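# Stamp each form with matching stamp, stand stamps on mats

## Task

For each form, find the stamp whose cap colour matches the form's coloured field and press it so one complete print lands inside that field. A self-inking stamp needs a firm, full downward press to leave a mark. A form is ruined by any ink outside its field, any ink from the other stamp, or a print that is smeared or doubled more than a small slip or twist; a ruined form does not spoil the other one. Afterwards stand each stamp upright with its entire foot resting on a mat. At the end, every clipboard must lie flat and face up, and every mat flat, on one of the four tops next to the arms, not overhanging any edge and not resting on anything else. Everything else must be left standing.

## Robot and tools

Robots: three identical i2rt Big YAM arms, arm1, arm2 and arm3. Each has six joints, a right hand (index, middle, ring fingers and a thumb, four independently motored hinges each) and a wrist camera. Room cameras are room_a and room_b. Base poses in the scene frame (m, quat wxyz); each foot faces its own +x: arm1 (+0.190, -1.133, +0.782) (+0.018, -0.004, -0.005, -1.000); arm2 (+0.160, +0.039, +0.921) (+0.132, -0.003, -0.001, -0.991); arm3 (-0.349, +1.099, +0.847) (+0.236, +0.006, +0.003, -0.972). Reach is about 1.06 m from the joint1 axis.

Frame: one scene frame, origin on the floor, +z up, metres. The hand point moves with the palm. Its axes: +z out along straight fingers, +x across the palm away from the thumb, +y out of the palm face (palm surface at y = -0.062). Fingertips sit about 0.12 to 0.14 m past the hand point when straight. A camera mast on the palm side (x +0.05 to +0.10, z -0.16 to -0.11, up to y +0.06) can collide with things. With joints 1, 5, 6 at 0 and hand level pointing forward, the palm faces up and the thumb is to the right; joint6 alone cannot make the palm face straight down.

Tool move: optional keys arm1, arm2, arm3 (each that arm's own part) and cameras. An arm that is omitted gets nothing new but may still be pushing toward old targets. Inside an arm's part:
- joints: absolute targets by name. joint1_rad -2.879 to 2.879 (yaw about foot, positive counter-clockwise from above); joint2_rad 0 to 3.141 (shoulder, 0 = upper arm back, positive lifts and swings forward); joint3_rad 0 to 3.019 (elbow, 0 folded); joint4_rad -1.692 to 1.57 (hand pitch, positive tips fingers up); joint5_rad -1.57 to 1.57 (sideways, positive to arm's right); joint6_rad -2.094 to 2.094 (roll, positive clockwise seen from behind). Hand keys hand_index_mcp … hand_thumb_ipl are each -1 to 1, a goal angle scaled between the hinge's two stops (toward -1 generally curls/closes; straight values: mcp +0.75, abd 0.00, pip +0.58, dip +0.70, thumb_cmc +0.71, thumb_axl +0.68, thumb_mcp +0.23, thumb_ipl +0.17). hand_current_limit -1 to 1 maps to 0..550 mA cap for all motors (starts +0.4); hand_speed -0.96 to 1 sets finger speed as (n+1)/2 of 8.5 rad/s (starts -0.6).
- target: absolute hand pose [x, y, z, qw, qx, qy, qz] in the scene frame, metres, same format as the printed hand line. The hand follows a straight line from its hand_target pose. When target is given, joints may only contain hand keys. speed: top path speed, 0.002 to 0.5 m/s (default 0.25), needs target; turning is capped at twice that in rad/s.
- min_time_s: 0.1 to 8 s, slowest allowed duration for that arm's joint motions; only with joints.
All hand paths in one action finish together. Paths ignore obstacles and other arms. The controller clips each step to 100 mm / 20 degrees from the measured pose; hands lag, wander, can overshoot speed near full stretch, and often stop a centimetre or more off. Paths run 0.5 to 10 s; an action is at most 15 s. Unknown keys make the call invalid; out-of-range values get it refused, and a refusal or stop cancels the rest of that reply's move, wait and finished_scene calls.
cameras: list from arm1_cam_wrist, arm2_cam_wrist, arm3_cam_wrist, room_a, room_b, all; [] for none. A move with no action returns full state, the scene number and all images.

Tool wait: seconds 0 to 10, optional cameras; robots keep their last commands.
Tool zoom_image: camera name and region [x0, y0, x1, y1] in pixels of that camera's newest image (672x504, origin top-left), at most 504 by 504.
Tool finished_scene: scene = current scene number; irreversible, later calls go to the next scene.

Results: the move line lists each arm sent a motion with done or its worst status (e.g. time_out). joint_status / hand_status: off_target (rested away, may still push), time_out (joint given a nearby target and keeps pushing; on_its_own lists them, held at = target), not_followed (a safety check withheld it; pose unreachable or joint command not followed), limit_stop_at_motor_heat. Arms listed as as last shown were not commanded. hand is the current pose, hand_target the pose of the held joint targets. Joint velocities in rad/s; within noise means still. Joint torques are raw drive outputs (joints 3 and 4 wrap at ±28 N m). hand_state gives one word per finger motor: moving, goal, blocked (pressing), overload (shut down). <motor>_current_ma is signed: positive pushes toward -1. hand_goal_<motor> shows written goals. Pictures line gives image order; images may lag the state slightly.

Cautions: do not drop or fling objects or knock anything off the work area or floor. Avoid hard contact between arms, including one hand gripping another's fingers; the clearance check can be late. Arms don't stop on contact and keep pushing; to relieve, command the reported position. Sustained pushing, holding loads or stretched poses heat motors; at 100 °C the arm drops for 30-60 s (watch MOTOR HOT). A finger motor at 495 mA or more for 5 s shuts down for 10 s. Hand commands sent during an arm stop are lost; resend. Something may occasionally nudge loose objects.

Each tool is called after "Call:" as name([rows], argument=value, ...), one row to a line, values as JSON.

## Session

Call:
move()

Scene clock: 0.00 s.
Joint torques (N m): no reading
Heat: arm1: hottest joint3_rad 27 °C; arm2: hottest joint2_rad 26 °C; arm3: hottest joint3_rad 31 °C.
Joint velocities: within noise
arm1.joint_positions: joint1_rad=+0.883 joint2_rad=+0.620 joint3_rad=+1.477 joint4_rad=-1.340 joint5_rad=+0.094 joint6_rad=+1.200 hand_index_mcp=+0.753 hand_index_abd=+0.000 hand_index_pip=+0.577 hand_index_dip=+0.696 hand_middle_mcp=+0.753 hand_middle_abd=+0.000 hand_middle_pip=+0.577 hand_middle_dip=+0.696 hand_ring_mcp=+0.753 hand_ring_abd=+0.000 hand_ring_pip=+0.577 hand_ring_dip=+0.696 hand_thumb_cmc=+0.714 hand_thumb_axl=+0.677 hand_thumb_mcp=+0.226 hand_thumb_ipl=+0.168 hand_current_limit=+0.400 hand_speed=-0.600
arm1.joint_status: not commanded
arm1.hand_state: goal,goal,goal,goal,goal,goal,goal,goal,goal,goal,goal,goal,goal,goal,goal,goal
arm1.index_mcp_current_ma: 0
arm1.index_abd_current_ma: 0
arm1.index_pip_current_ma: 0
arm1.index_dip_current_ma: 0
arm1.middle_mcp_current_ma: 0
arm1.middle_abd_current_ma: 0
arm1.middle_pip_current_ma: 0
arm1.middle_dip_current_ma: 0
arm1.ring_mcp_current_ma: 0
arm1.ring_abd_current_ma: 0
arm1.ring_pip_current_ma: 0
arm1.ring_dip_current_ma: 0
arm1.thumb_cmc_current_ma: 0
arm1.thumb_axl_current_ma: 0
arm1.thumb_mcp_current_ma: 0
arm1.thumb_ipl_current_ma: 0
arm1.hand_goal_index_mcp: 0.754
arm1.hand_goal_index_abd: 0.000
arm1.hand_goal_index_pip: 0.576
arm1.hand_goal_index_dip: 0.696
arm1.hand_goal_middle_mcp: 0.754
arm1.hand_goal_middle_abd: 0.000
arm1.hand_goal_middle_pip: 0.576
arm1.hand_goal_middle_dip: 0.696
arm1.hand_goal_ring_mcp: 0.754
arm1.hand_goal_ring_abd: 0.000
arm1.hand_goal_ring_pip: 0.576
arm1.hand_goal_ring_dip: 0.696
arm1.hand_goal_thumb_cmc: 0.714
arm1.hand_goal_thumb_axl: 0.678
arm1.hand_goal_thumb_mcp: 0.226
arm1.hand_goal_thumb_ipl: 0.168
arm1.hand: x=-0.0205 y=-1.2377 z=+1.3770 quat_wxyz=(+0.514, +0.492, -0.695, +0.103) (m; scene frame)
arm1.hand_target: x=-0.0184 y=-1.2350 z=+1.3883 quat_wxyz=(+0.525, +0.487, -0.690, +0.106) (m; scene frame)
arm1.hand_status: not commanded
arm2.joint_positions: joint1_rad=+0.827 joint2_rad=+0.547 joint3_rad=+1.408 joint4_rad=-1.251 joint5_rad=-0.056 joint6_rad=+1.198 hand_index_mcp=+0.753 hand_index_abd=+0.000 hand_index_pip=+0.577 hand_index_dip=+0.696 hand_middle_mcp=+0.753 hand_middle_abd=+0.000 hand_middle_pip=+0.577 hand_middle_dip=+0.696 hand_ring_mcp=+0.753 hand_ring_abd=+0.000 hand_ring_pip=+0.577 hand_ring_dip=+0.696 hand_thumb_cmc=+0.714 hand_thumb_axl=+0.677 hand_thumb_mcp=+0.226 hand_thumb_ipl=+0.168 hand_current_limit=+0.400 hand_speed=-0.600
arm2.joint_status: not commanded
arm2.hand_state: goal,goal,goal,goal,goal,goal,goal,goal,goal,goal,goal,goal,goal,goal,goal,goal
arm2.index_mcp_current_ma: 0
arm2.index_abd_current_ma: 0
arm2.index_pip_current_ma: 0
arm2.index_dip_current_ma: 0
arm2.middle_mcp_current_ma: 0
arm2.middle_abd_current_ma: 0
arm2.middle_pip_current_ma: 0
arm2.middle_dip_current_ma: 0
arm2.ring_mcp_current_ma: 0
arm2.ring_abd_current_ma: 0
arm2.ring_pip_current_ma: 0
arm2.ring_dip_current_ma: 0
arm2.thumb_cmc_current_ma: 0
arm2.thumb_axl_current_ma: 0
arm2.thumb_mcp_current_ma: 0
arm2.thumb_ipl_current_ma: 0
arm2.hand_goal_index_mcp: 0.754
arm2.hand_goal_index_abd: 0.000
arm2.hand_goal_index_pip: 0.576
arm2.hand_goal_index_dip: 0.696
arm2.hand_goal_middle_mcp: 0.754
arm2.hand_goal_middle_abd: 0.000
arm2.hand_goal_middle_pip: 0.576
arm2.hand_goal_middle_dip: 0.696
arm2.hand_goal_ring_mcp: 0.754
arm2.hand_goal_ring_abd: 0.000
arm2.hand_goal_ring_pip: 0.576
arm2.hand_goal_ring_dip: 0.696
arm2.hand_goal_thumb_cmc: 0.714
arm2.hand_goal_thumb_axl: 0.678
arm2.hand_goal_thumb_mcp: 0.226
arm2.hand_goal_thumb_ipl: 0.168
arm2.hand: x=-0.0066 y=-0.1193 z=+1.5110 quat_wxyz=(+0.515, +0.567, -0.605, +0.217) (m; scene frame)
arm2.hand_target: x=-0.0048 y=-0.1158 z=+1.5234 quat_wxyz=(+0.526, +0.562, -0.599, +0.221) (m; scene frame)
arm2.hand_status: not commanded
arm3.joint_positions: joint1_rad=-0.038 joint2_rad=+0.624 joint3_rad=+1.318 joint4_rad=-1.215 joint5_rad=-0.020 joint6_rad=+1.042 hand_index_mcp=+0.753 hand_index_abd=+0.000 hand_index_pip=+0.577 hand_index_dip=+0.696 hand_middle_mcp=+0.753 hand_middle_abd=+0.000 hand_middle_pip=+0.577 hand_middle_dip=+0.696 hand_ring_mcp=+0.753 hand_ring_abd=+0.000 hand_ring_pip=+0.577 hand_ring_dip=+0.696 hand_thumb_cmc=+0.714 hand_thumb_axl=+0.677 hand_thumb_mcp=+0.226 hand_thumb_ipl=+0.168 hand_current_limit=+0.400 hand_speed=-0.600
arm3.joint_status: not commanded
arm3.hand_state: goal,goal,goal,goal,goal,goal,goal,goal,goal,goal,goal,goal,goal,goal,goal,goal
arm3.index_mcp_current_ma: 0
arm3.index_abd_current_ma: 0
arm3.index_pip_current_ma: 0
arm3.index_dip_current_ma: 0
arm3.middle_mcp_current_ma: 0
arm3.middle_abd_current_ma: 0
arm3.middle_pip_current_ma: 0
arm3.middle_dip_current_ma: 0
arm3.ring_mcp_current_ma: 0
arm3.ring_abd_current_ma: 0
arm3.ring_pip_current_ma: 0
arm3.ring_dip_current_ma: 0
arm3.thumb_cmc_current_ma: 0
arm3.thumb_axl_current_ma: 0
arm3.thumb_mcp_current_ma: 0
arm3.thumb_ipl_current_ma: 0
arm3.hand_goal_index_mcp: 0.754
arm3.hand_goal_index_abd: 0.000
arm3.hand_goal_index_pip: 0.576
arm3.hand_goal_index_dip: 0.696
arm3.hand_goal_middle_mcp: 0.754
arm3.hand_goal_middle_abd: 0.000
arm3.hand_goal_middle_pip: 0.576
arm3.hand_goal_middle_dip: 0.696
arm3.hand_goal_ring_mcp: 0.754
arm3.hand_goal_ring_abd: 0.000
arm3.hand_goal_ring_pip: 0.576
arm3.hand_goal_ring_dip: 0.696
arm3.hand_goal_thumb_cmc: 0.714
arm3.hand_goal_thumb_axl: 0.678
arm3.hand_goal_thumb_mcp: 0.226
arm3.hand_goal_thumb_ipl: 0.168
arm3.hand: x=-0.6392 y=+1.0518 z=+1.3912 quat_wxyz=(+0.495, +0.409, -0.766, -0.015) (m; scene frame)
arm3.hand_target: x=-0.6366 y=+1.0529 z=+1.4067 quat_wxyz=(+0.510, +0.405, -0.759, -0.016) (m; scene frame)
arm3.hand_status: not commanded
pictures: arm1_cam_wrist, arm2_cam_wrist, arm3_cam_wrist, room_a, room_b

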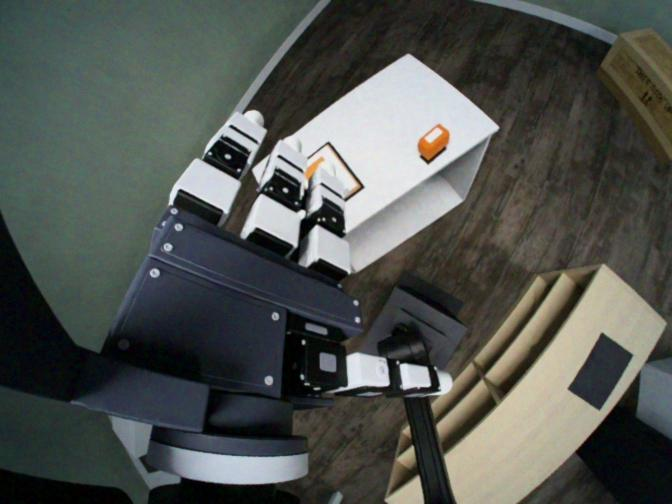

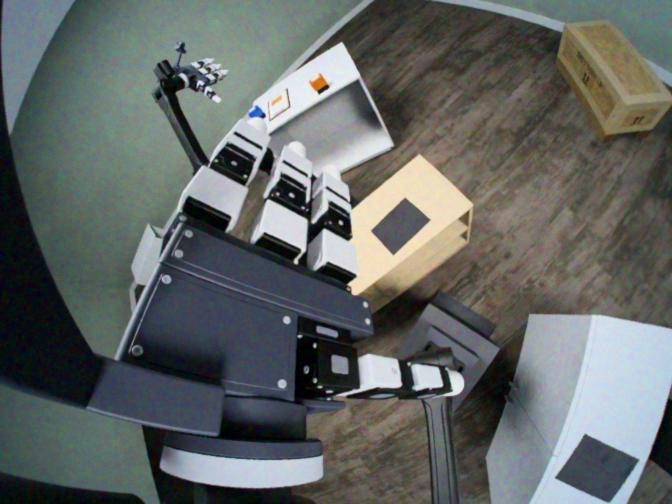

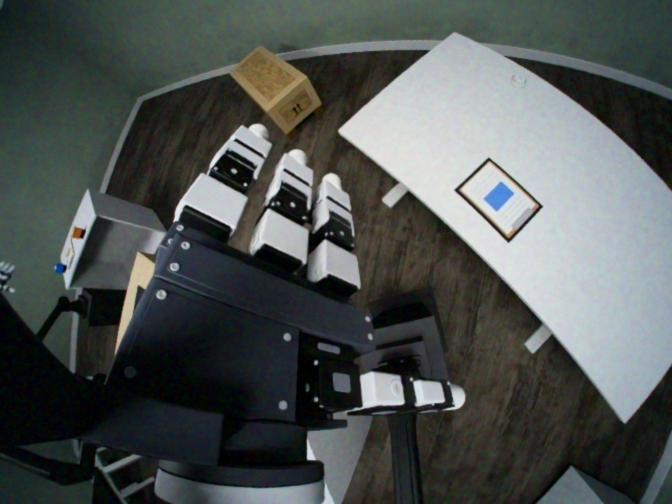

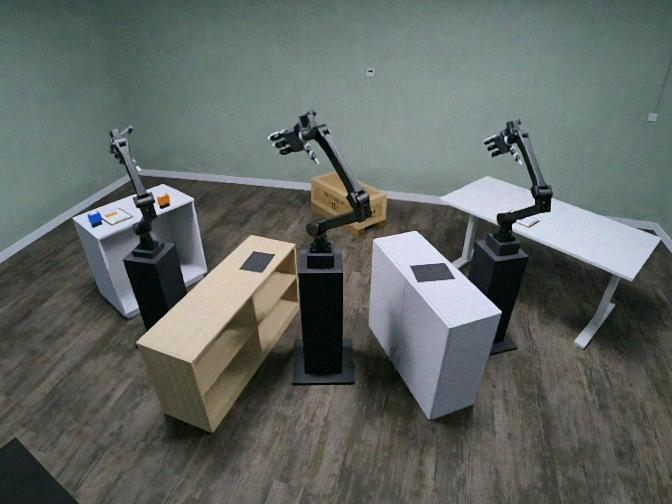

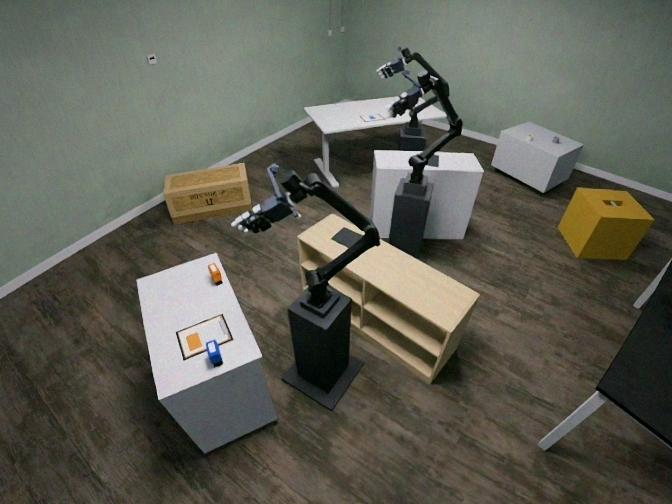

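Call:
zoom_image(camera="room_b", region=[120, 240, 290, 420])

Call:
zoom_image(camera="arm1_cam_wrist", region=[250, 50, 510, 280])

Call:
zoom_image(camera="room_a", region=[60, 120, 260, 320])

Scaled by 2.800 from the camera's 672x504 image, which has a finer 960x720 frame.

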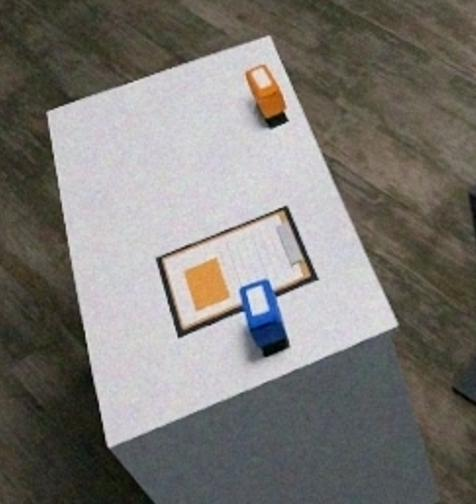

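Scaled by 1.938 from the camera's 672x504 image, which has a finer 960x720 frame.

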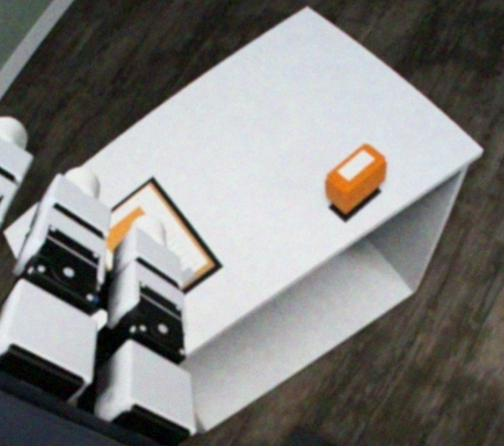

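Scaled by 2.520 from the camera's 672x504 image, which has a finer 960x720 frame.

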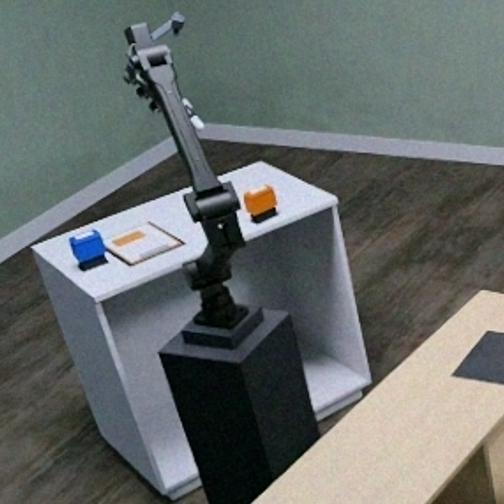

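Call:
move(arm1={"target": [-0.05, -1.52, 1.2, 0.6409, 0.2988, -0.6409, 0.2988], "speed": 0.3, "joints": {"hand_index_mcp": 0.438, "hand_middle_mcp": 0.438, "hand_index_pip": 0.401, "hand_middle_pip": 0.401, "hand_index_dip": 0.333, "hand_middle_dip": 0.333}}, cameras=["arm1_cam_wrist", "room_b"])

Scene clock: 28.57 s.
Joint torques (N m): arm1=[1.9 -3.49 10.56 3.29 0.11 -0.13] | arm2=[0.38 1.55 10.14 2.44 -0.05 -0.01] | arm3=[1.61 0.32 9.63 1.85 -0.01 -0.17]
Heat: arm1: hottest joint3_rad 29 °C; arm2: hottest joint3_rad 30 °C; arm3: hottest joint3_rad 36 °C.
move: arm1 done
Joint velocities: within noise
arm1.joint_positions: joint1_rad=+1.312 joint2_rad=+0.973 joint3_rad=+0.860 joint4_rad=+0.082 joint5_rad=+0.486 joint6_rad=+1.574 hand_index_mcp=+0.442 hand_index_abd=+0.001 hand_index_pip=+0.405 hand_index_dip=+0.337 hand_middle_mcp=+0.442 hand_middle_abd=+0.001 hand_middle_pip=+0.405 hand_middle_dip=+0.337 hand_ring_mcp=+0.756 hand_ring_abd=+0.002 hand_ring_pip=+0.577 hand_ring_dip=+0.696 hand_thumb_cmc=+0.715 hand_thumb_axl=+0.677 hand_thumb_mcp=+0.226 hand_thumb_ipl=+0.168 hand_current_limit=+0.400 hand_speed=-0.600
arm1.joint_status: all done
arm1.hand_state: goal,goal,goal,goal,goal,goal,goal,goal,goal,goal,goal,goal,goal,goal,goal,goal
arm1.index_mcp_current_ma: 16
arm1.index_abd_current_ma: 4
arm1.index_pip_current_ma: 11
arm1.index_dip_current_ma: 11
arm1.middle_mcp_current_ma: 16
arm1.middle_abd_current_ma: 4
arm1.middle_pip_current_ma: 11
arm1.middle_dip_current_ma: 9
arm1.ring_mcp_current_ma: 5
arm1.ring_abd_current_ma: 6
arm1.ring_pip_current_ma: 2
arm1.ring_dip_current_ma: 0
arm1.thumb_cmc_current_ma: 2
arm1.thumb_axl_current_ma: -3
arm1.thumb_mcp_current_ma: -1
arm1.thumb_ipl_current_ma: -1
arm1.hand_goal_index_mcp: 0.438
arm1.hand_goal_index_abd: 0.000
arm1.hand_goal_index_pip: 0.402
arm1.hand_goal_index_dip: 0.334
arm1.hand_goal_middle_mcp: 0.438
arm1.hand_goal_middle_abd: 0.000
arm1.hand_goal_middle_pip: 0.402
arm1.hand_goal_middle_dip: 0.334
arm1.hand_goal_ring_mcp: 0.754
arm1.hand_goal_ring_abd: 0.000
arm1.hand_goal_ring_pip: 0.576
arm1.hand_goal_ring_dip: 0.696
arm1.hand_goal_thumb_cmc: 0.714
arm1.hand_goal_thumb_axl: 0.678
arm1.hand_goal_thumb_mcp: 0.226
arm1.hand_goal_thumb_ipl: 0.168
arm1.hand: x=-0.0543 y=-1.5150 z=+1.1979 quat_wxyz=(+0.639, +0.301, -0.645, +0.290) (m; scene frame)
arm1.hand_target: x=-0.0500 y=-1.5199 z=+1.1999 quat_wxyz=(+0.641, +0.299, -0.641, +0.299) (m; scene frame)
arm1.hand_status: done (0.007 m and 1.1 deg from the pose sent, 0.334 m and 35.4 deg at the start)
arm2, arm3: as last shown
arm2.joint_positions: joint1_rad=+0.827 joint2_rad=+0.547 joint3_rad=+1.408 joint4_rad=-1.251 joint5_rad=-0.056 joint6_rad=+1.198 hand_index_mcp=+0.754 hand_index_abd=+0.001 hand_index_pip=+0.577 hand_index_dip=+0.696 hand_middle_mcp=+0.754 hand_middle_abd=+0.001 hand_middle_pip=+0.577 hand_middle_dip=+0.696 hand_ring_mcp=+0.754 hand_ring_abd=+0.001 hand_ring_pip=+0.577 hand_ring_dip=+0.696 hand_thumb_cmc=+0.714 hand_thumb_axl=+0.677 hand_thumb_mcp=+0.226 hand_thumb_ipl=+0.168 hand_current_limit=+0.400 hand_speed=-0.600
arm2.index_abd_current_ma: 1
arm2.index_pip_current_ma: 1
arm2.middle_abd_current_ma: 1
arm2.middle_pip_current_ma: 1
arm2.ring_abd_current_ma: 1
arm2.ring_pip_current_ma: 1
arm2.thumb_axl_current_ma: -1
arm3.joint_positions: joint1_rad=-0.038 joint2_rad=+0.624 joint3_rad=+1.318 joint4_rad=-1.215 joint5_rad=-0.020 joint6_rad=+1.042 hand_index_mcp=+0.755 hand_index_abd=+0.000 hand_index_pip=+0.577 hand_index_dip=+0.696 hand_middle_mcp=+0.755 hand_middle_abd=+0.000 hand_middle_pip=+0.577 hand_middle_dip=+0.696 hand_ring_mcp=+0.755 hand_ring_abd=+0.000 hand_ring_pip=+0.577 hand_ring_dip=+0.696 hand_thumb_cmc=+0.715 hand_thumb_axl=+0.677 hand_thumb_mcp=+0.226 hand_thumb_ipl=+0.168 hand_current_limit=+0.400 hand_speed=-0.600
pictures: arm1_cam_wrist, room_b

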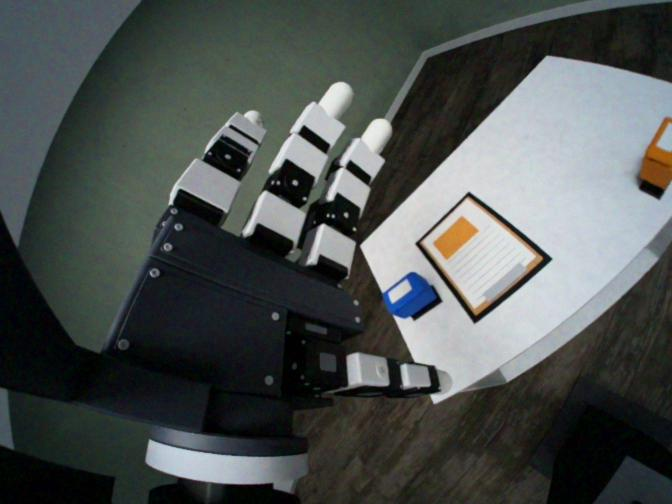

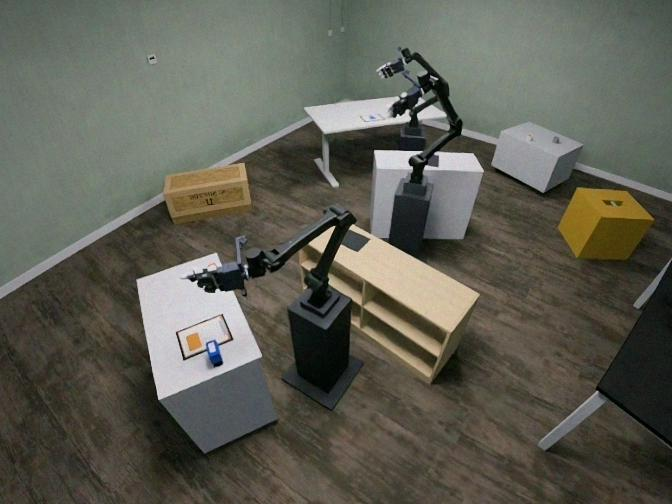

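Excellent view. Zoom in for corners.

Call:
zoom_image(camera="arm1_cam_wrist", region=[370, 180, 570, 340])

Call:
zoom_image(camera="arm1_cam_wrist", region=[540, 90, 672, 260])

Scaled by 2.520 from the camera's 672x504 image, which has a finer 960x720 frame.

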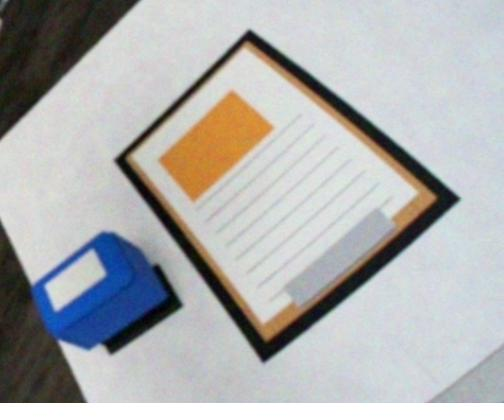

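Scaled by 2.965 from the camera's 672x504 image, which has a finer 960x720 frame.

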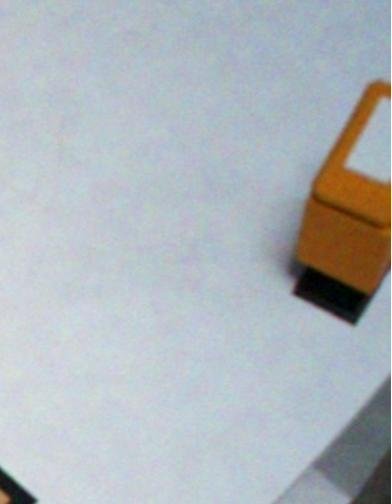

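Call:
move(arm1={"target": [0.0708, -1.7366, 1.05, 0.6074, 0.3620, -0.6074, 0.3620], "speed": 0.25, "joints": {"hand_index_mcp": 0.342, "hand_middle_mcp": 0.342, "hand_index_pip": 0.139, "hand_middle_pip": 0.139, "hand_index_dip": 0.333, "hand_middle_dip": 0.333, "hand_thumb_cmc": -0.75, "hand_thumb_mcp": 0.0, "hand_thumb_ipl": 0.06}}, cameras=["arm1_cam_wrist"])

Call:
zoom_image(camera="arm1_cam_wrist", region=[400, 100, 672, 372])

Scene clock: 92.37 s.
Joint torques (N m): arm1=[1.44 -9.93 12.88 3.18 0.02 -0.18] | arm2=[0.38 1.55 10.14 2.44 -0.05 -0.01] | arm3=[1.61 0.44 9.63 1.88 0 -0.17]
Heat: arm1: hottest joint3_rad 34 °C; arm2: hottest joint3_rad 33 °C; arm3: hottest joint3_rad 39 °C.
move: arm1 off_target
Joint velocities: within noise
arm1.joint_positions: joint1_rad=+1.600 joint2_rad=+1.604 joint3_rad=+0.957 joint4_rad=+0.575 joint5_rad=+0.569 joint6_rad=+1.574 hand_index_mcp=+0.344 hand_index_abd=+0.001 hand_index_pip=+0.143 hand_index_dip=+0.337 hand_middle_mcp=+0.344 hand_middle_abd=+0.001 hand_middle_pip=+0.143 hand_middle_dip=+0.337 hand_ring_mcp=+0.755 hand_ring_abd=+0.002 hand_ring_pip=+0.577 hand_ring_dip=+0.696 hand_thumb_cmc=-0.730 hand_thumb_axl=+0.678 hand_thumb_mcp=+0.001 hand_thumb_ipl=+0.062 hand_current_limit=+0.400 hand_speed=-0.600
arm1.joint_status: all done
arm1.hand_state: goal,goal,goal,goal,goal,goal,goal,goal,goal,goal,goal,goal,goal,goal,goal,goal
arm1.index_mcp_current_ma: 6
arm1.index_abd_current_ma: 4
arm1.index_pip_current_ma: 10
arm1.index_dip_current_ma: 10
arm1.middle_mcp_current_ma: 6
arm1.middle_abd_current_ma: 4
arm1.middle_pip_current_ma: 10
arm1.middle_dip_current_ma: 9
arm1.ring_mcp_current_ma: 4
arm1.ring_abd_current_ma: 6
arm1.ring_pip_current_ma: 2
arm1.ring_dip_current_ma: 0
arm1.thumb_cmc_current_ma: 83
arm1.thumb_axl_current_ma: -2
arm1.thumb_mcp_current_ma: 4
arm1.thumb_ipl_current_ma: 8
arm1.hand_goal_index_mcp: 0.342
arm1.hand_goal_index_abd: 0.000
arm1.hand_goal_index_pip: 0.140
arm1.hand_goal_index_dip: 0.334
arm1.hand_goal_middle_mcp: 0.342
arm1.hand_goal_middle_abd: 0.000
arm1.hand_goal_middle_pip: 0.140
arm1.hand_goal_middle_dip: 0.334
arm1.hand_goal_ring_mcp: 0.754
arm1.hand_goal_ring_abd: 0.000
arm1.hand_goal_ring_pip: 0.576
arm1.hand_goal_ring_dip: 0.696
arm1.hand_goal_thumb_cmc: -0.750
arm1.hand_goal_thumb_axl: 0.678
arm1.hand_goal_thumb_mcp: 0.000
arm1.hand_goal_thumb_ipl: 0.060
arm1.hand: x=+0.0650 y=-1.7194 z=+1.0301 quat_wxyz=(+0.601, +0.379, -0.616, +0.339) (m; scene frame)
arm1.hand_target: x=+0.0711 y=-1.7351 z=+1.0501 quat_wxyz=(+0.607, +0.362, -0.607, +0.362) (m; scene frame)
arm1.hand_status: off_target (0.027 m and 3.5 deg from the pose sent, 0.294 m and 12.2 deg at the start)
arm2, arm3: as last shown
pictures: arm1_cam_wrist

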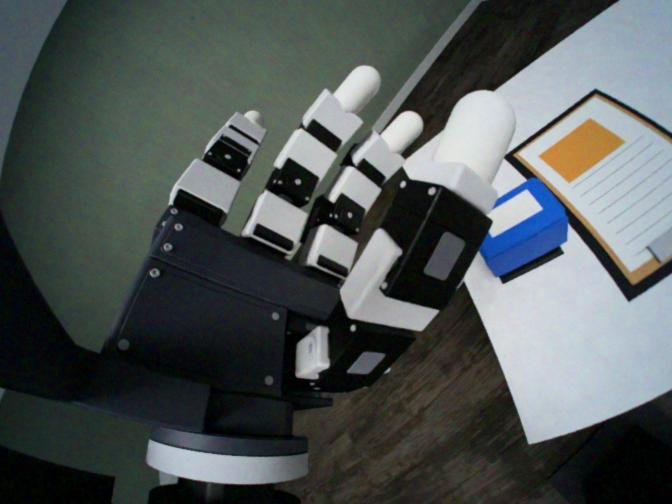

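Scaled by 1.853 from the camera's 672x504 image, which has a finer 960x720 frame.

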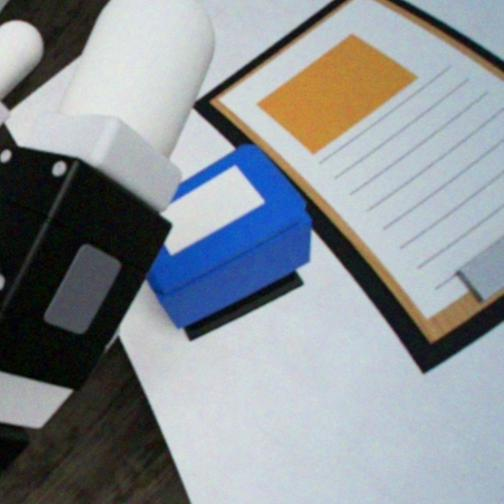

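Call:
move(arm1={"target": [0.0718, -1.7500, 0.955, 0.6205, 0.3540, -0.5941, 0.3698], "speed": 0.12}, cameras=["arm1_cam_wrist"])

Call:
zoom_image(camera="arm1_cam_wrist", region=[400, 80, 640, 320])

Scene clock: 114.87 s.
Joint torques (N m): arm1=[1.67 -11.81 7.88 3.17 0.05 -0.43] | arm2=[0.38 1.55 10.15 2.44 -0.05 -0.01] | arm3=[1.67 0.44 9.62 1.88 0 -0.17]
Heat: arm1: hottest joint3_rad 39 °C; arm2: hottest joint3_rad 34 °C; arm3: hottest joint3_rad 39 °C.
move: arm1 done
Joint velocities: within noise
arm1.joint_positions: joint1_rad=+1.600 joint2_rad=+1.839 joint3_rad=+0.957 joint4_rad=+0.900 joint5_rad=+0.569 joint6_rad=+1.570 hand_index_mcp=+0.344 hand_index_abd=+0.001 hand_index_pip=+0.143 hand_index_dip=+0.337 hand_middle_mcp=+0.344 hand_middle_abd=+0.001 hand_middle_pip=+0.143 hand_middle_dip=+0.337 hand_ring_mcp=+0.755 hand_ring_abd=+0.002 hand_ring_pip=+0.577 hand_ring_dip=+0.696 hand_thumb_cmc=-0.731 hand_thumb_axl=+0.678 hand_thumb_mcp=+0.001 hand_thumb_ipl=+0.062 hand_current_limit=+0.400 hand_speed=-0.600
arm1.joint_status: not commanded
arm1.hand_state: goal,goal,goal,goal,goal,goal,goal,goal,goal,goal,goal,goal,goal,goal,goal,goal
arm1.index_mcp_current_ma: 6
arm1.index_abd_current_ma: 4
arm1.index_pip_current_ma: 10
arm1.index_dip_current_ma: 10
arm1.middle_mcp_current_ma: 6
arm1.middle_abd_current_ma: 4
arm1.middle_pip_current_ma: 10
arm1.middle_dip_current_ma: 9
arm1.ring_mcp_current_ma: 4
arm1.ring_abd_current_ma: 6
arm1.ring_pip_current_ma: 2
arm1.ring_dip_current_ma: 0
arm1.thumb_cmc_current_ma: 80
arm1.thumb_axl_current_ma: -1
arm1.thumb_mcp_current_ma: 4
arm1.thumb_ipl_current_ma: 8
arm1.hand_goal_index_mcp: 0.342
arm1.hand_goal_index_abd: 0.000
arm1.hand_goal_index_pip: 0.140
arm1.hand_goal_index_dip: 0.334
arm1.hand_goal_middle_mcp: 0.342
arm1.hand_goal_middle_abd: 0.000
arm1.hand_goal_middle_pip: 0.140
arm1.hand_goal_middle_dip: 0.334
arm1.hand_goal_ring_mcp: 0.754
arm1.hand_goal_ring_abd: 0.000
arm1.hand_goal_ring_pip: 0.576
arm1.hand_goal_ring_dip: 0.696
arm1.hand_goal_thumb_cmc: -0.750
arm1.hand_goal_thumb_axl: 0.678
arm1.hand_goal_thumb_mcp: 0.000
arm1.hand_goal_thumb_ipl: 0.060
arm1.hand: x=+0.0660 y=-1.7461 z=+0.9525 quat_wxyz=(+0.616, +0.352, -0.601, +0.367) (m; scene frame)
arm1.hand_target: x=+0.0719 y=-1.7499 z=+0.9549 quat_wxyz=(+0.620, +0.354, -0.594, +0.370) (m; scene frame)
arm1.hand_status: done (0.007 m and 1.0 deg from the pose sent, 0.081 m and 5.7 deg at the start)
arm2, arm3: as last shown
pictures: arm1_cam_wrist

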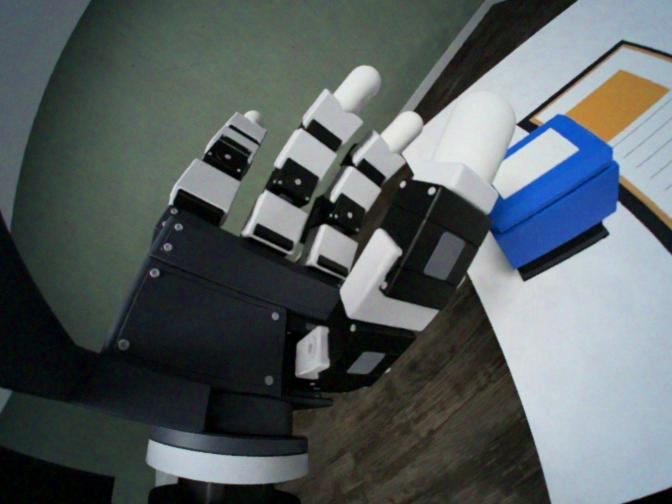

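Scaled by 2.100 from the camera's 672x504 image, which has a finer 960x720 frame.

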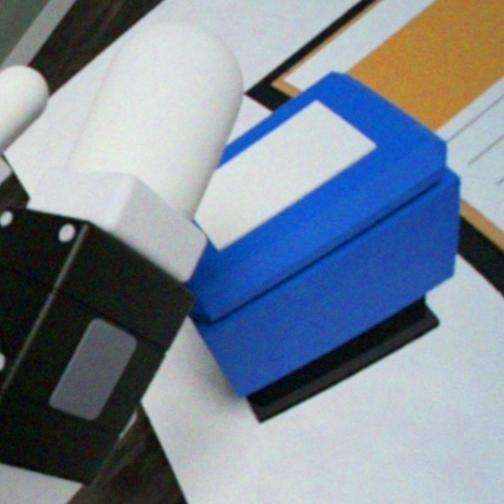

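Call:
move(arm1={"target": [0.0613, -1.7449, 0.905, 0.6205, 0.3540, -0.5941, 0.3698], "speed": 0.08}, cameras=["arm1_cam_wrist"])

Call:
zoom_image(camera="arm1_cam_wrist", region=[400, 30, 672, 302])

Scene clock: 141.80 s.
Joint torques (N m): arm1=[0.26 -11.87 6.3 3.22 -0.16 -0.42] | arm2=[0.38 1.49 10.14 2.44 -0.05 -0.01] | arm3=[1.55 0.5 9.61 1.87 0.01 -0.16]
Heat: arm1: hottest joint3_rad 37 °C; arm2: hottest joint3_rad 34 °C; arm3: hottest joint3_rad 40 °C.
move: arm1 done
Joint velocities: within noise
arm1.joint_positions: joint1_rad=+1.600 joint2_rad=+1.943 joint3_rad=+0.938 joint4_rad=+1.035 joint5_rad=+0.555 joint6_rad=+1.570 hand_index_mcp=+0.344 hand_index_abd=+0.001 hand_index_pip=+0.143 hand_index_dip=+0.337 hand_middle_mcp=+0.344 hand_middle_abd=+0.001 hand_middle_pip=+0.143 hand_middle_dip=+0.337 hand_ring_mcp=+0.755 hand_ring_abd=+0.002 hand_ring_pip=+0.577 hand_ring_dip=+0.696 hand_thumb_cmc=-0.731 hand_thumb_axl=+0.678 hand_thumb_mcp=+0.001 hand_thumb_ipl=+0.062 hand_current_limit=+0.400 hand_speed=-0.600
arm1.joint_status: not commanded
arm1.hand_state: goal,goal,goal,goal,goal,goal,goal,goal,goal,goal,goal,goal,goal,goal,goal,goal
arm1.index_mcp_current_ma: 6
arm1.index_abd_current_ma: 4
arm1.index_pip_current_ma: 10
arm1.index_dip_current_ma: 10
arm1.middle_mcp_current_ma: 6
arm1.middle_abd_current_ma: 4
arm1.middle_pip_current_ma: 10
arm1.middle_dip_current_ma: 9
arm1.ring_mcp_current_ma: 4
arm1.ring_abd_current_ma: 6
arm1.ring_pip_current_ma: 2
arm1.ring_dip_current_ma: 0
arm1.thumb_cmc_current_ma: 80
arm1.thumb_axl_current_ma: -1
arm1.thumb_mcp_current_ma: 4
arm1.thumb_ipl_current_ma: 8
arm1.hand_goal_index_mcp: 0.342
arm1.hand_goal_index_abd: 0.000
arm1.hand_goal_index_pip: 0.140
arm1.hand_goal_index_dip: 0.334
arm1.hand_goal_middle_mcp: 0.342
arm1.hand_goal_middle_abd: 0.000
arm1.hand_goal_middle_pip: 0.140
arm1.hand_goal_middle_dip: 0.334
arm1.hand_goal_ring_mcp: 0.754
arm1.hand_goal_ring_abd: 0.000
arm1.hand_goal_ring_pip: 0.576
arm1.hand_goal_ring_dip: 0.696
arm1.hand_goal_thumb_cmc: -0.750
arm1.hand_goal_thumb_axl: 0.678
arm1.hand_goal_thumb_mcp: 0.000
arm1.hand_goal_thumb_ipl: 0.060
arm1.hand: x=+0.0670 y=-1.7457 z=+0.9078 quat_wxyz=(+0.615, +0.353, -0.597, +0.374) (m; scene frame)
arm1.hand_target: x=+0.0614 y=-1.7448 z=+0.9050 quat_wxyz=(+0.620, +0.354, -0.594, +0.370) (m; scene frame)
arm1.hand_status: done (0.006 m and 0.9 deg from the pose sent, 0.048 m and 1.0 deg at the start)
arm2, arm3: as last shown
pictures: arm1_cam_wrist

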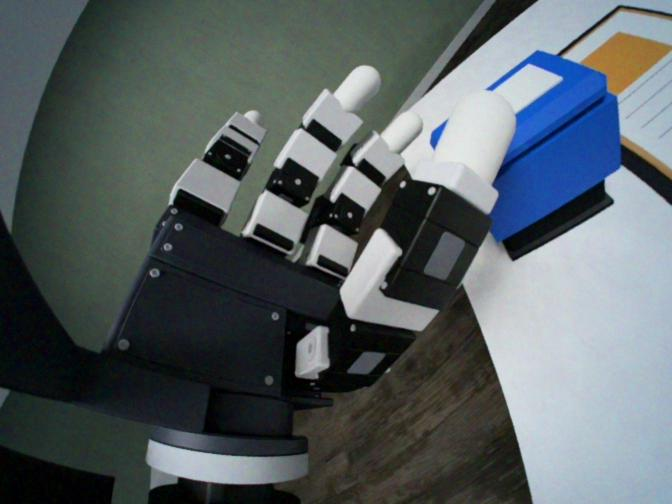

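Scaled by 1.853 from the camera's 672x504 image, which has a finer 960x720 frame.

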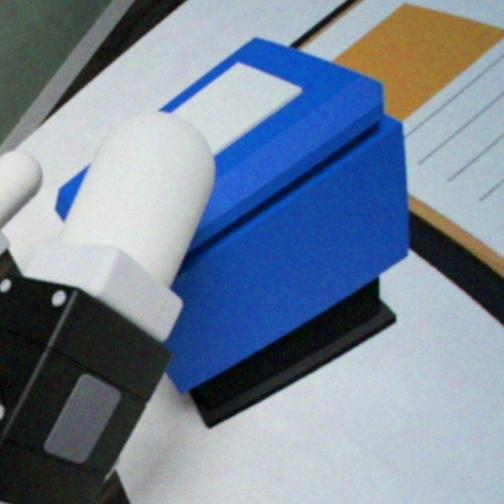

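Call:
move(arm1={"target": [0.0474, -1.739, 0.865, 0.6205, 0.3540, -0.5941, 0.3698], "speed": 0.06}, cameras=["arm1_cam_wrist"])

Call:
zoom_image(camera="arm1_cam_wrist", region=[400, 30, 672, 302])

Scene clock: 163.70 s.
Joint torques (N m): arm1=[-0.09 -11.99 5.42 3.21 -0.16 -0.41] | arm2=[0.38 1.49 10.14 2.44 -0.05 -0.01] | arm3=[1.61 0.44 9.61 1.88 0 -0.17]
Heat: arm1: hottest joint3_rad 35 °C; arm2: hottest joint3_rad 35 °C; arm3: hottest joint3_rad 40 °C.
move: arm1 done
Joint velocities: within noise
arm1.joint_positions: joint1_rad=+1.579 joint2_rad=+2.034 joint3_rad=+0.923 joint4_rad=+1.142 joint5_rad=+0.528 joint6_rad=+1.570 hand_index_mcp=+0.344 hand_index_abd=+0.001 hand_index_pip=+0.143 hand_index_dip=+0.337 hand_middle_mcp=+0.344 hand_middle_abd=+0.001 hand_middle_pip=+0.143 hand_middle_dip=+0.337 hand_ring_mcp=+0.755 hand_ring_abd=+0.002 hand_ring_pip=+0.577 hand_ring_dip=+0.696 hand_thumb_cmc=-0.731 hand_thumb_axl=+0.678 hand_thumb_mcp=+0.001 hand_thumb_ipl=+0.062 hand_current_limit=+0.400 hand_speed=-0.600
arm1.joint_status: not commanded
arm1.hand_state: goal,goal,goal,goal,goal,goal,goal,goal,goal,goal,goal,goal,goal,goal,goal,goal
arm1.index_mcp_current_ma: 6
arm1.index_abd_current_ma: 4
arm1.index_pip_current_ma: 10
arm1.index_dip_current_ma: 10
arm1.middle_mcp_current_ma: 6
arm1.middle_abd_current_ma: 4
arm1.middle_pip_current_ma: 10
arm1.middle_dip_current_ma: 9
arm1.ring_mcp_current_ma: 4
arm1.ring_abd_current_ma: 6
arm1.ring_pip_current_ma: 2
arm1.ring_dip_current_ma: 0
arm1.thumb_cmc_current_ma: 80
arm1.thumb_axl_current_ma: -1
arm1.thumb_mcp_current_ma: 4
arm1.thumb_ipl_current_ma: 8
arm1.hand_goal_index_mcp: 0.342
arm1.hand_goal_index_abd: 0.000
arm1.hand_goal_index_pip: 0.140
arm1.hand_goal_index_dip: 0.334
arm1.hand_goal_middle_mcp: 0.342
arm1.hand_goal_middle_abd: 0.000
arm1.hand_goal_middle_pip: 0.140
arm1.hand_goal_middle_dip: 0.334
arm1.hand_goal_ring_mcp: 0.754
arm1.hand_goal_ring_abd: 0.000
arm1.hand_goal_ring_pip: 0.576
arm1.hand_goal_ring_dip: 0.696
arm1.hand_goal_thumb_cmc: -0.750
arm1.hand_goal_thumb_axl: 0.678
arm1.hand_goal_thumb_mcp: 0.000
arm1.hand_goal_thumb_ipl: 0.060
arm1.hand: x=+0.0563 y=-1.7416 z=+0.8693 quat_wxyz=(+0.615, +0.354, -0.595, +0.377) (m; scene frame)
arm1.hand_target: x=+0.0474 y=-1.7388 z=+0.8650 quat_wxyz=(+0.620, +0.354, -0.594, +0.370) (m; scene frame)
arm1.hand_status: done (0.010 m and 1.0 deg from the pose sent, 0.048 m and 0.9 deg at the start)
arm2, arm3: as last shown
pictures: arm1_cam_wrist

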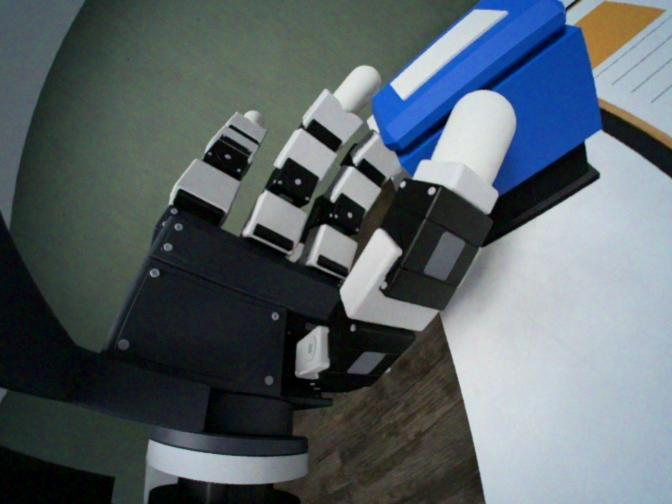

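Scaled by 1.853 from the camera's 672x504 image, which has a finer 960x720 frame.

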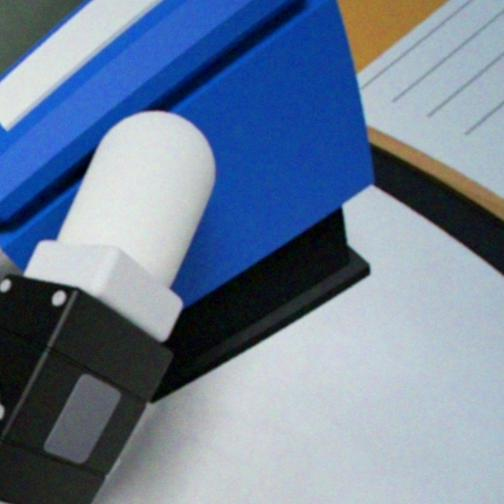

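Call:
move(arm1={"target": [0.0437, -1.737, 0.850, 0.6205, 0.3540, -0.5941, 0.3698], "speed": 0.05}, cameras=["arm1_cam_wrist"])

Call:
zoom_image(camera="arm1_cam_wrist", region=[400, 30, 672, 302])

Scene clock: 176.00 s.
Joint torques (N m): arm1=[-0.09 -12.04 5.05 3.28 -0.18 -0.4] | arm2=[0.38 1.55 10.14 2.43 -0.05 -0.01] | arm3=[1.61 0.32 9.62 1.87 0 -0.17]
Heat: arm1: hottest joint3_rad 34 °C; arm2: hottest joint3_rad 35 °C; arm3: hottest joint3_rad 40 °C.
move: arm1 off_target
Joint velocities: within noise
arm1.joint_positions: joint1_rad=+1.572 joint2_rad=+2.071 joint3_rad=+0.923 joint4_rad=+1.180 joint5_rad=+0.522 joint6_rad=+1.570 hand_index_mcp=+0.344 hand_index_abd=+0.001 hand_index_pip=+0.143 hand_index_dip=+0.337 hand_middle_mcp=+0.344 hand_middle_abd=+0.001 hand_middle_pip=+0.143 hand_middle_dip=+0.337 hand_ring_mcp=+0.755 hand_ring_abd=+0.002 hand_ring_pip=+0.577 hand_ring_dip=+0.696 hand_thumb_cmc=-0.733 hand_thumb_axl=+0.678 hand_thumb_mcp=+0.001 hand_thumb_ipl=+0.062 hand_current_limit=+0.400 hand_speed=-0.600
arm1.joint_status: not commanded
arm1.hand_state: goal,goal,goal,goal,goal,goal,goal,goal,goal,goal,goal,goal,goal,goal,goal,goal
arm1.index_mcp_current_ma: 6
arm1.index_abd_current_ma: 4
arm1.index_pip_current_ma: 10
arm1.index_dip_current_ma: 10
arm1.middle_mcp_current_ma: 6
arm1.middle_abd_current_ma: 4
arm1.middle_pip_current_ma: 10
arm1.middle_dip_current_ma: 9
arm1.ring_mcp_current_ma: 4
arm1.ring_abd_current_ma: 6
arm1.ring_pip_current_ma: 2
arm1.ring_dip_current_ma: 0
arm1.thumb_cmc_current_ma: 70
arm1.thumb_axl_current_ma: 1
arm1.thumb_mcp_current_ma: 4
arm1.thumb_ipl_current_ma: 8
arm1.hand_goal_index_mcp: 0.342
arm1.hand_goal_index_abd: 0.000
arm1.hand_goal_index_pip: 0.140
arm1.hand_goal_index_dip: 0.334
arm1.hand_goal_middle_mcp: 0.342
arm1.hand_goal_middle_abd: 0.000
arm1.hand_goal_middle_pip: 0.140
arm1.hand_goal_middle_dip: 0.334
arm1.hand_goal_ring_mcp: 0.754
arm1.hand_goal_ring_abd: 0.000
arm1.hand_goal_ring_pip: 0.576
arm1.hand_goal_ring_dip: 0.696
arm1.hand_goal_thumb_cmc: -0.750
arm1.hand_goal_thumb_axl: 0.678
arm1.hand_goal_thumb_mcp: 0.000
arm1.hand_goal_thumb_ipl: 0.060
arm1.hand: x=+0.0531 y=-1.7405 z=+0.8548 quat_wxyz=(+0.615, +0.354, -0.595, +0.377) (m; scene frame)
arm1.hand_target: x=+0.0439 y=-1.7368 z=+0.8500 quat_wxyz=(+0.620, +0.354, -0.594, +0.370) (m; scene frame)
arm1.hand_status: off_target (0.011 m and 1.0 deg from the pose sent, 0.024 m and 1.0 deg at the start)
arm2, arm3: as last shown
pictures: arm1_cam_wrist

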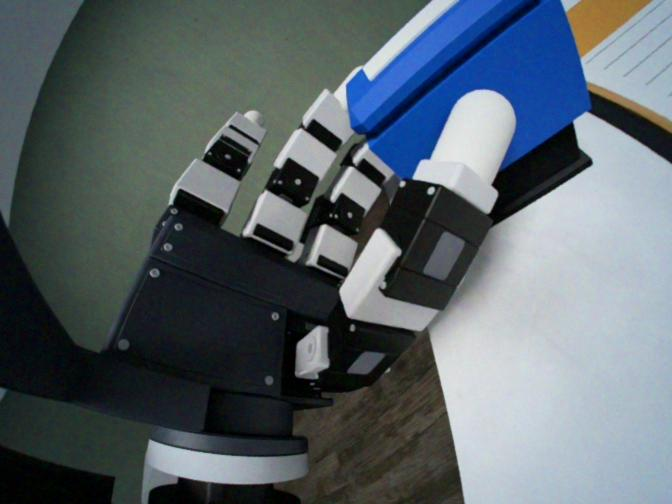

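Scaled by 1.853 from the camera's 672x504 image, which has a finer 960x720 frame.

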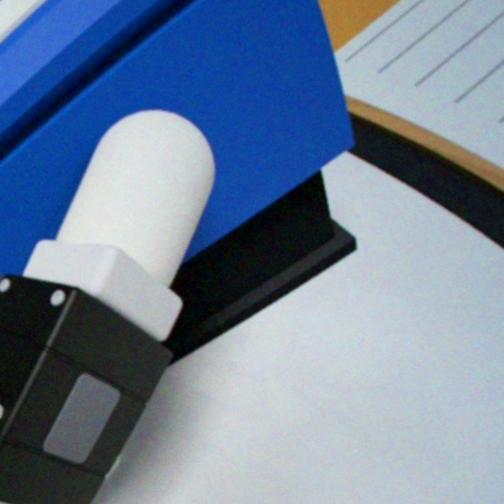

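Call:
move(arm1={"joints": {"hand_index_mcp": 0.17, "hand_middle_mcp": 0.17, "hand_thumb_mcp": -0.14}}, cameras=["arm1_cam_wrist"])

Scene clock: 187.40 s.
Joint torques (N m): arm1=[-0.15 -12.16 5.01 3.12 -0.17 -0.37] | arm2=[0.38 1.49 10.14 2.43 -0.05 -0.01] | arm3=[1.61 0.38 9.59 1.85 0 -0.17]
Heat: arm1: hottest joint3_rad 33 °C; arm2: hottest joint3_rad 35 °C; arm3: hottest joint3_rad 40 °C.
move: arm1 off_target
Joint velocities: within noise
arm1.joint_positions: joint1_rad=+1.572 joint2_rad=+2.071 joint3_rad=+0.923 joint4_rad=+1.183 joint5_rad=+0.522 joint6_rad=+1.566 hand_index_mcp=+0.188 hand_index_abd=+0.002 hand_index_pip=+0.143 hand_index_dip=+0.337 hand_middle_mcp=+0.214 hand_middle_abd=+0.001 hand_middle_pip=+0.150 hand_middle_dip=+0.337 hand_ring_mcp=+0.755 hand_ring_abd=+0.002 hand_ring_pip=+0.577 hand_ring_dip=+0.696 hand_thumb_cmc=-0.747 hand_thumb_axl=+0.678 hand_thumb_mcp=-0.077 hand_thumb_ipl=+0.074 hand_current_limit=+0.400 hand_speed=-0.600
arm1.joint_status: hand_middle_mcp off_target (ended at +0.214, target +0.170); hand_thumb_mcp off_target (ended at -0.077, target -0.140); the others done
arm1.hand_state: goal,goal,goal,goal,blocked,goal,goal,goal,goal,goal,goal,goal,goal,goal,blocked,goal
arm1.index_mcp_current_ma: 76
arm1.index_abd_current_ma: 4
arm1.index_pip_current_ma: 11
arm1.index_dip_current_ma: 10
arm1.middle_mcp_current_ma: 203
arm1.middle_abd_current_ma: 4
arm1.middle_pip_current_ma: 38
arm1.middle_dip_current_ma: 11
arm1.ring_mcp_current_ma: 4
arm1.ring_abd_current_ma: 6
arm1.ring_pip_current_ma: 2
arm1.ring_dip_current_ma: 0
arm1.thumb_cmc_current_ma: 10
arm1.thumb_axl_current_ma: -2
arm1.thumb_mcp_current_ma: 367
arm1.thumb_ipl_current_ma: 75
arm1.hand_goal_index_mcp: 0.170
arm1.hand_goal_index_abd: 0.000
arm1.hand_goal_index_pip: 0.140
arm1.hand_goal_index_dip: 0.334
arm1.hand_goal_middle_mcp: 0.170
arm1.hand_goal_middle_abd: 0.000
arm1.hand_goal_middle_pip: 0.140
arm1.hand_goal_middle_dip: 0.334
arm1.hand_goal_ring_mcp: 0.754
arm1.hand_goal_ring_abd: 0.000
arm1.hand_goal_ring_pip: 0.576
arm1.hand_goal_ring_dip: 0.696
arm1.hand_goal_thumb_cmc: -0.750
arm1.hand_goal_thumb_axl: 0.678
arm1.hand_goal_thumb_mcp: -0.140
arm1.hand_goal_thumb_ipl: 0.060
arm1.hand: x=+0.0528 y=-1.7404 z=+0.8556 quat_wxyz=(+0.616, +0.354, -0.594, +0.377) (m; scene frame)
arm1.hand_target: x=+0.0439 y=-1.7368 z=+0.8500 quat_wxyz=(+0.620, +0.354, -0.594, +0.370) (m; scene frame)
arm1.hand_status: not commanded
arm2, arm3: as last shown
pictures: arm1_cam_wrist

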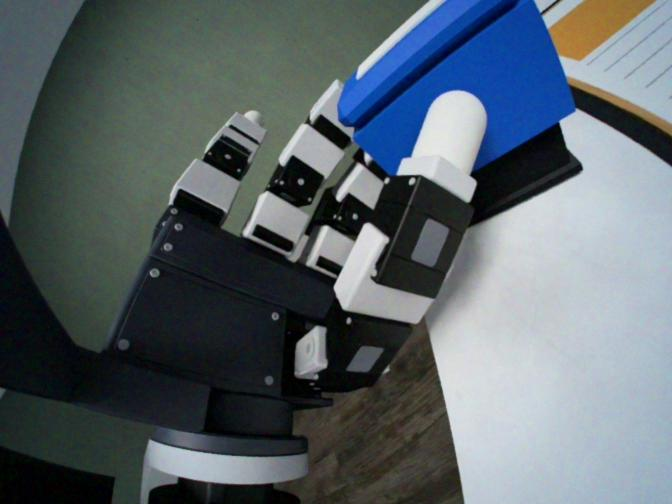

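Call:
move(arm1={"joints": {"hand_index_mcp": 0.08, "hand_middle_mcp": 0.10, "hand_thumb_mcp": -0.22}}, cameras=["arm1_cam_wrist"])

Call:
zoom_image(camera="arm1_cam_wrist", region=[320, 0, 592, 272])

Scene clock: 194.30 s.
Joint torques (N m): arm1=[-0.03 -12.04 5.03 3.14 -0.07 -0.38] | arm2=[0.38 1.49 10.14 2.44 -0.05 -0.01] | arm3=[1.73 0.38 9.59 1.85 0 -0.17]
Heat: arm1: hottest joint3_rad 33 °C; arm2: hottest joint3_rad 35 °C; arm3: hottest joint3_rad 40 °C.
move: arm1 off_target
Joint velocities: within noise
arm1.joint_positions: joint1_rad=+1.572 joint2_rad=+2.071 joint3_rad=+0.923 joint4_rad=+1.183 joint5_rad=+0.519 joint6_rad=+1.566 hand_index_mcp=+0.164 hand_index_abd=+0.002 hand_index_pip=+0.156 hand_index_dip=+0.337 hand_middle_mcp=+0.192 hand_middle_abd=+0.001 hand_middle_pip=+0.156 hand_middle_dip=+0.337 hand_ring_mcp=+0.755 hand_ring_abd=+0.002 hand_ring_pip=+0.577 hand_ring_dip=+0.696 hand_thumb_cmc=-0.743 hand_thumb_axl=+0.679 hand_thumb_mcp=-0.077 hand_thumb_ipl=+0.088 hand_current_limit=+0.400 hand_speed=-0.600
arm1.joint_status: hand_index_mcp off_target (ended at +0.164, target +0.080); hand_middle_mcp off_target (ended at +0.192, target +0.100); hand_thumb_mcp off_target (ended at -0.077, target -0.220)
arm1.hand_state: blocked,goal,goal,goal,blocked,goal,goal,goal,goal,goal,goal,goal,goal,goal,blocked,blocked
arm1.index_mcp_current_ma: 385
arm1.index_abd_current_ma: 5
arm1.index_pip_current_ma: 64
arm1.index_dip_current_ma: 11
arm1.middle_mcp_current_ma: 385
arm1.middle_abd_current_ma: 4
arm1.middle_pip_current_ma: 64
arm1.middle_dip_current_ma: 11
arm1.ring_mcp_current_ma: 4
arm1.ring_abd_current_ma: 6
arm1.ring_pip_current_ma: 2
arm1.ring_dip_current_ma: 0
arm1.thumb_cmc_current_ma: 26
arm1.thumb_axl_current_ma: 4
arm1.thumb_mcp_current_ma: 385
arm1.thumb_ipl_current_ma: 162
arm1.hand_goal_index_mcp: 0.080
arm1.hand_goal_index_abd: 0.000
arm1.hand_goal_index_pip: 0.140
arm1.hand_goal_index_dip: 0.334
arm1.hand_goal_middle_mcp: 0.100
arm1.hand_goal_middle_abd: 0.000
arm1.hand_goal_middle_pip: 0.140
arm1.hand_goal_middle_dip: 0.334
arm1.hand_goal_ring_mcp: 0.754
arm1.hand_goal_ring_abd: 0.000
arm1.hand_goal_ring_pip: 0.576
arm1.hand_goal_ring_dip: 0.696
arm1.hand_goal_thumb_cmc: -0.750
arm1.hand_goal_thumb_axl: 0.678
arm1.hand_goal_thumb_mcp: -0.220
arm1.hand_goal_thumb_ipl: 0.060
arm1.hand: x=+0.0531 y=-1.7408 z=+0.8556 quat_wxyz=(+0.616, +0.355, -0.593, +0.377) (m; scene frame)
arm1.hand_target: x=+0.0439 y=-1.7368 z=+0.8500 quat_wxyz=(+0.620, +0.354, -0.594, +0.370) (m; scene frame)
arm1.hand_status: not commanded
arm2.joint_positions: joint1_rad=+0.827 joint2_rad=+0.547 joint3_rad=+1.408 joint4_rad=-1.251 joint5_rad=-0.056 joint6_rad=+1.198 hand_index_mcp=+0.754 hand_index_abd=+0.001 hand_index_pip=+0.577 hand_index_dip=+0.696 hand_middle_mcp=+0.754 hand_middle_abd=+0.001 hand_middle_pip=+0.577 hand_middle_dip=+0.696 hand_ring_mcp=+0.754 hand_ring_abd=+0.001 hand_ring_pip=+0.577 hand_ring_dip=+0.696 hand_thumb_cmc=+0.714 hand_thumb_axl=+0.677 hand_thumb_mcp=+0.226 hand_thumb_ipl=+0.168 hand_current_limit=+0.400 hand_speed=-0.600
arm2.joint_status: not commanded
arm2.hand_state: goal,goal,goal,goal,goal,goal,goal,goal,goal,goal,goal,goal,goal,goal,goal,goal
arm2.index_mcp_current_ma: 0
arm2.index_abd_current_ma: 1
arm2.index_pip_current_ma: 1
arm2.index_dip_current_ma: 0
arm2.middle_mcp_current_ma: 0
arm2.middle_abd_current_ma: 1
arm2.middle_pip_current_ma: 1
arm2.middle_dip_current_ma: 0
arm2.ring_mcp_current_ma: 0
arm2.ring_abd_current_ma: 1
arm2.ring_pip_current_ma: 1
arm2.ring_dip_current_ma: 0
arm2.thumb_cmc_current_ma: 0
arm2.thumb_axl_current_ma: -1
arm2.thumb_mcp_current_ma: 0
arm2.thumb_ipl_current_ma: 0
arm2.hand_goal_index_mcp: 0.754
arm2.hand_goal_index_abd: 0.000
arm2.hand_goal_index_pip: 0.576
arm2.hand_goal_index_dip: 0.696
arm2.hand_goal_middle_mcp: 0.754
arm2.hand_goal_middle_abd: 0.000
arm2.hand_goal_middle_pip: 0.576
arm2.hand_goal_middle_dip: 0.696
arm2.hand_goal_ring_mcp: 0.754
arm2.hand_goal_ring_abd: 0.000
arm2.hand_goal_ring_pip: 0.576
arm2.hand_goal_ring_dip: 0.696
arm2.hand_goal_thumb_cmc: 0.714
arm2.hand_goal_thumb_axl: 0.678
arm2.hand_goal_thumb_mcp: 0.226
arm2.hand_goal_thumb_ipl: 0.168
arm2.hand: x=-0.0066 y=-0.1193 z=+1.5110 quat_wxyz=(+0.515, +0.567, -0.605, +0.217) (m; scene frame)
arm2.hand_target: x=-0.0048 y=-0.1158 z=+1.5234 quat_wxyz=(+0.526, +0.562, -0.599, +0.221) (m; scene frame)
arm2.hand_status: not commanded
arm3.joint_positions: joint1_rad=-0.038 joint2_rad=+0.624 joint3_rad=+1.318 joint4_rad=-1.215 joint5_rad=-0.020 joint6_rad=+1.042 hand_index_mcp=+0.755 hand_index_abd=+0.000 hand_index_pip=+0.577 hand_index_dip=+0.696 hand_middle_mcp=+0.755 hand_middle_abd=+0.000 hand_middle_pip=+0.577 hand_middle_dip=+0.696 hand_ring_mcp=+0.755 hand_ring_abd=+0.000 hand_ring_pip=+0.577 hand_ring_dip=+0.696 hand_thumb_cmc=+0.715 hand_thumb_axl=+0.677 hand_thumb_mcp=+0.226 hand_thumb_ipl=+0.168 hand_current_limit=+0.400 hand_speed=-0.600
arm3.joint_status: not commanded
arm3.hand_state: goal,goal,goal,goal,goal,goal,goal,goal,goal,goal,goal,goal,goal,goal,goal,goal
arm3.index_mcp_current_ma: 0
arm3.index_abd_current_ma: 0
arm3.index_pip_current_ma: 0
arm3.index_dip_current_ma: 0
arm3.middle_mcp_current_ma: 0
arm3.middle_abd_current_ma: 0
arm3.middle_pip_current_ma: 0
arm3.middle_dip_current_ma: 0
arm3.ring_mcp_current_ma: 0
arm3.ring_abd_current_ma: 0
arm3.ring_pip_current_ma: 0
arm3.ring_dip_current_ma: 0
arm3.thumb_cmc_current_ma: 0
arm3.thumb_axl_current_ma: 0
arm3.thumb_mcp_current_ma: 0
arm3.thumb_ipl_current_ma: 0
arm3.hand_goal_index_mcp: 0.754
arm3.hand_goal_index_abd: 0.000
arm3.hand_goal_index_pip: 0.576
arm3.hand_goal_index_dip: 0.696
arm3.hand_goal_middle_mcp: 0.754
arm3.hand_goal_middle_abd: 0.000
arm3.hand_goal_middle_pip: 0.576
arm3.hand_goal_middle_dip: 0.696
arm3.hand_goal_ring_mcp: 0.754
arm3.hand_goal_ring_abd: 0.000
arm3.hand_goal_ring_pip: 0.576
arm3.hand_goal_ring_dip: 0.696
arm3.hand_goal_thumb_cmc: 0.714
arm3.hand_goal_thumb_axl: 0.678
arm3.hand_goal_thumb_mcp: 0.226
arm3.hand_goal_thumb_ipl: 0.168
arm3.hand: x=-0.6392 y=+1.0518 z=+1.3912 quat_wxyz=(+0.495, +0.409, -0.766, -0.015) (m; scene frame)
arm3.hand_target: x=-0.6366 y=+1.0529 z=+1.4067 quat_wxyz=(+0.510, +0.405, -0.759, -0.016) (m; scene frame)
arm3.hand_status: not commanded
pictures: arm1_cam_wrist

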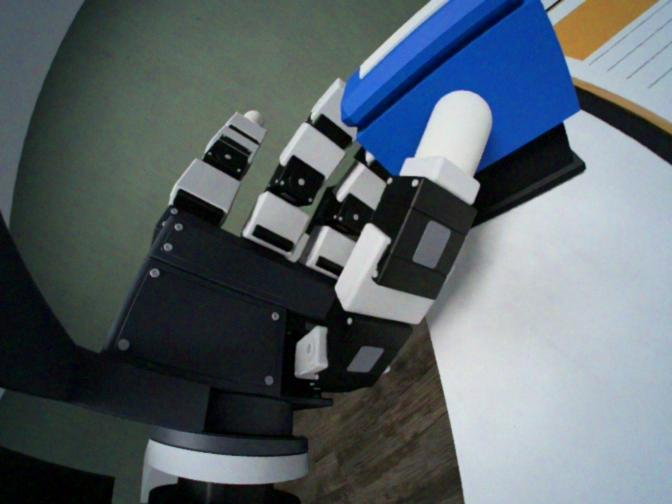

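Scaled by 1.853 from the camera's 672x504 image, which has a finer 960x720 frame.

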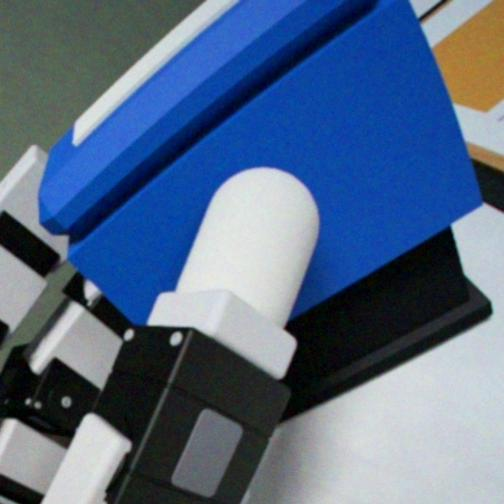

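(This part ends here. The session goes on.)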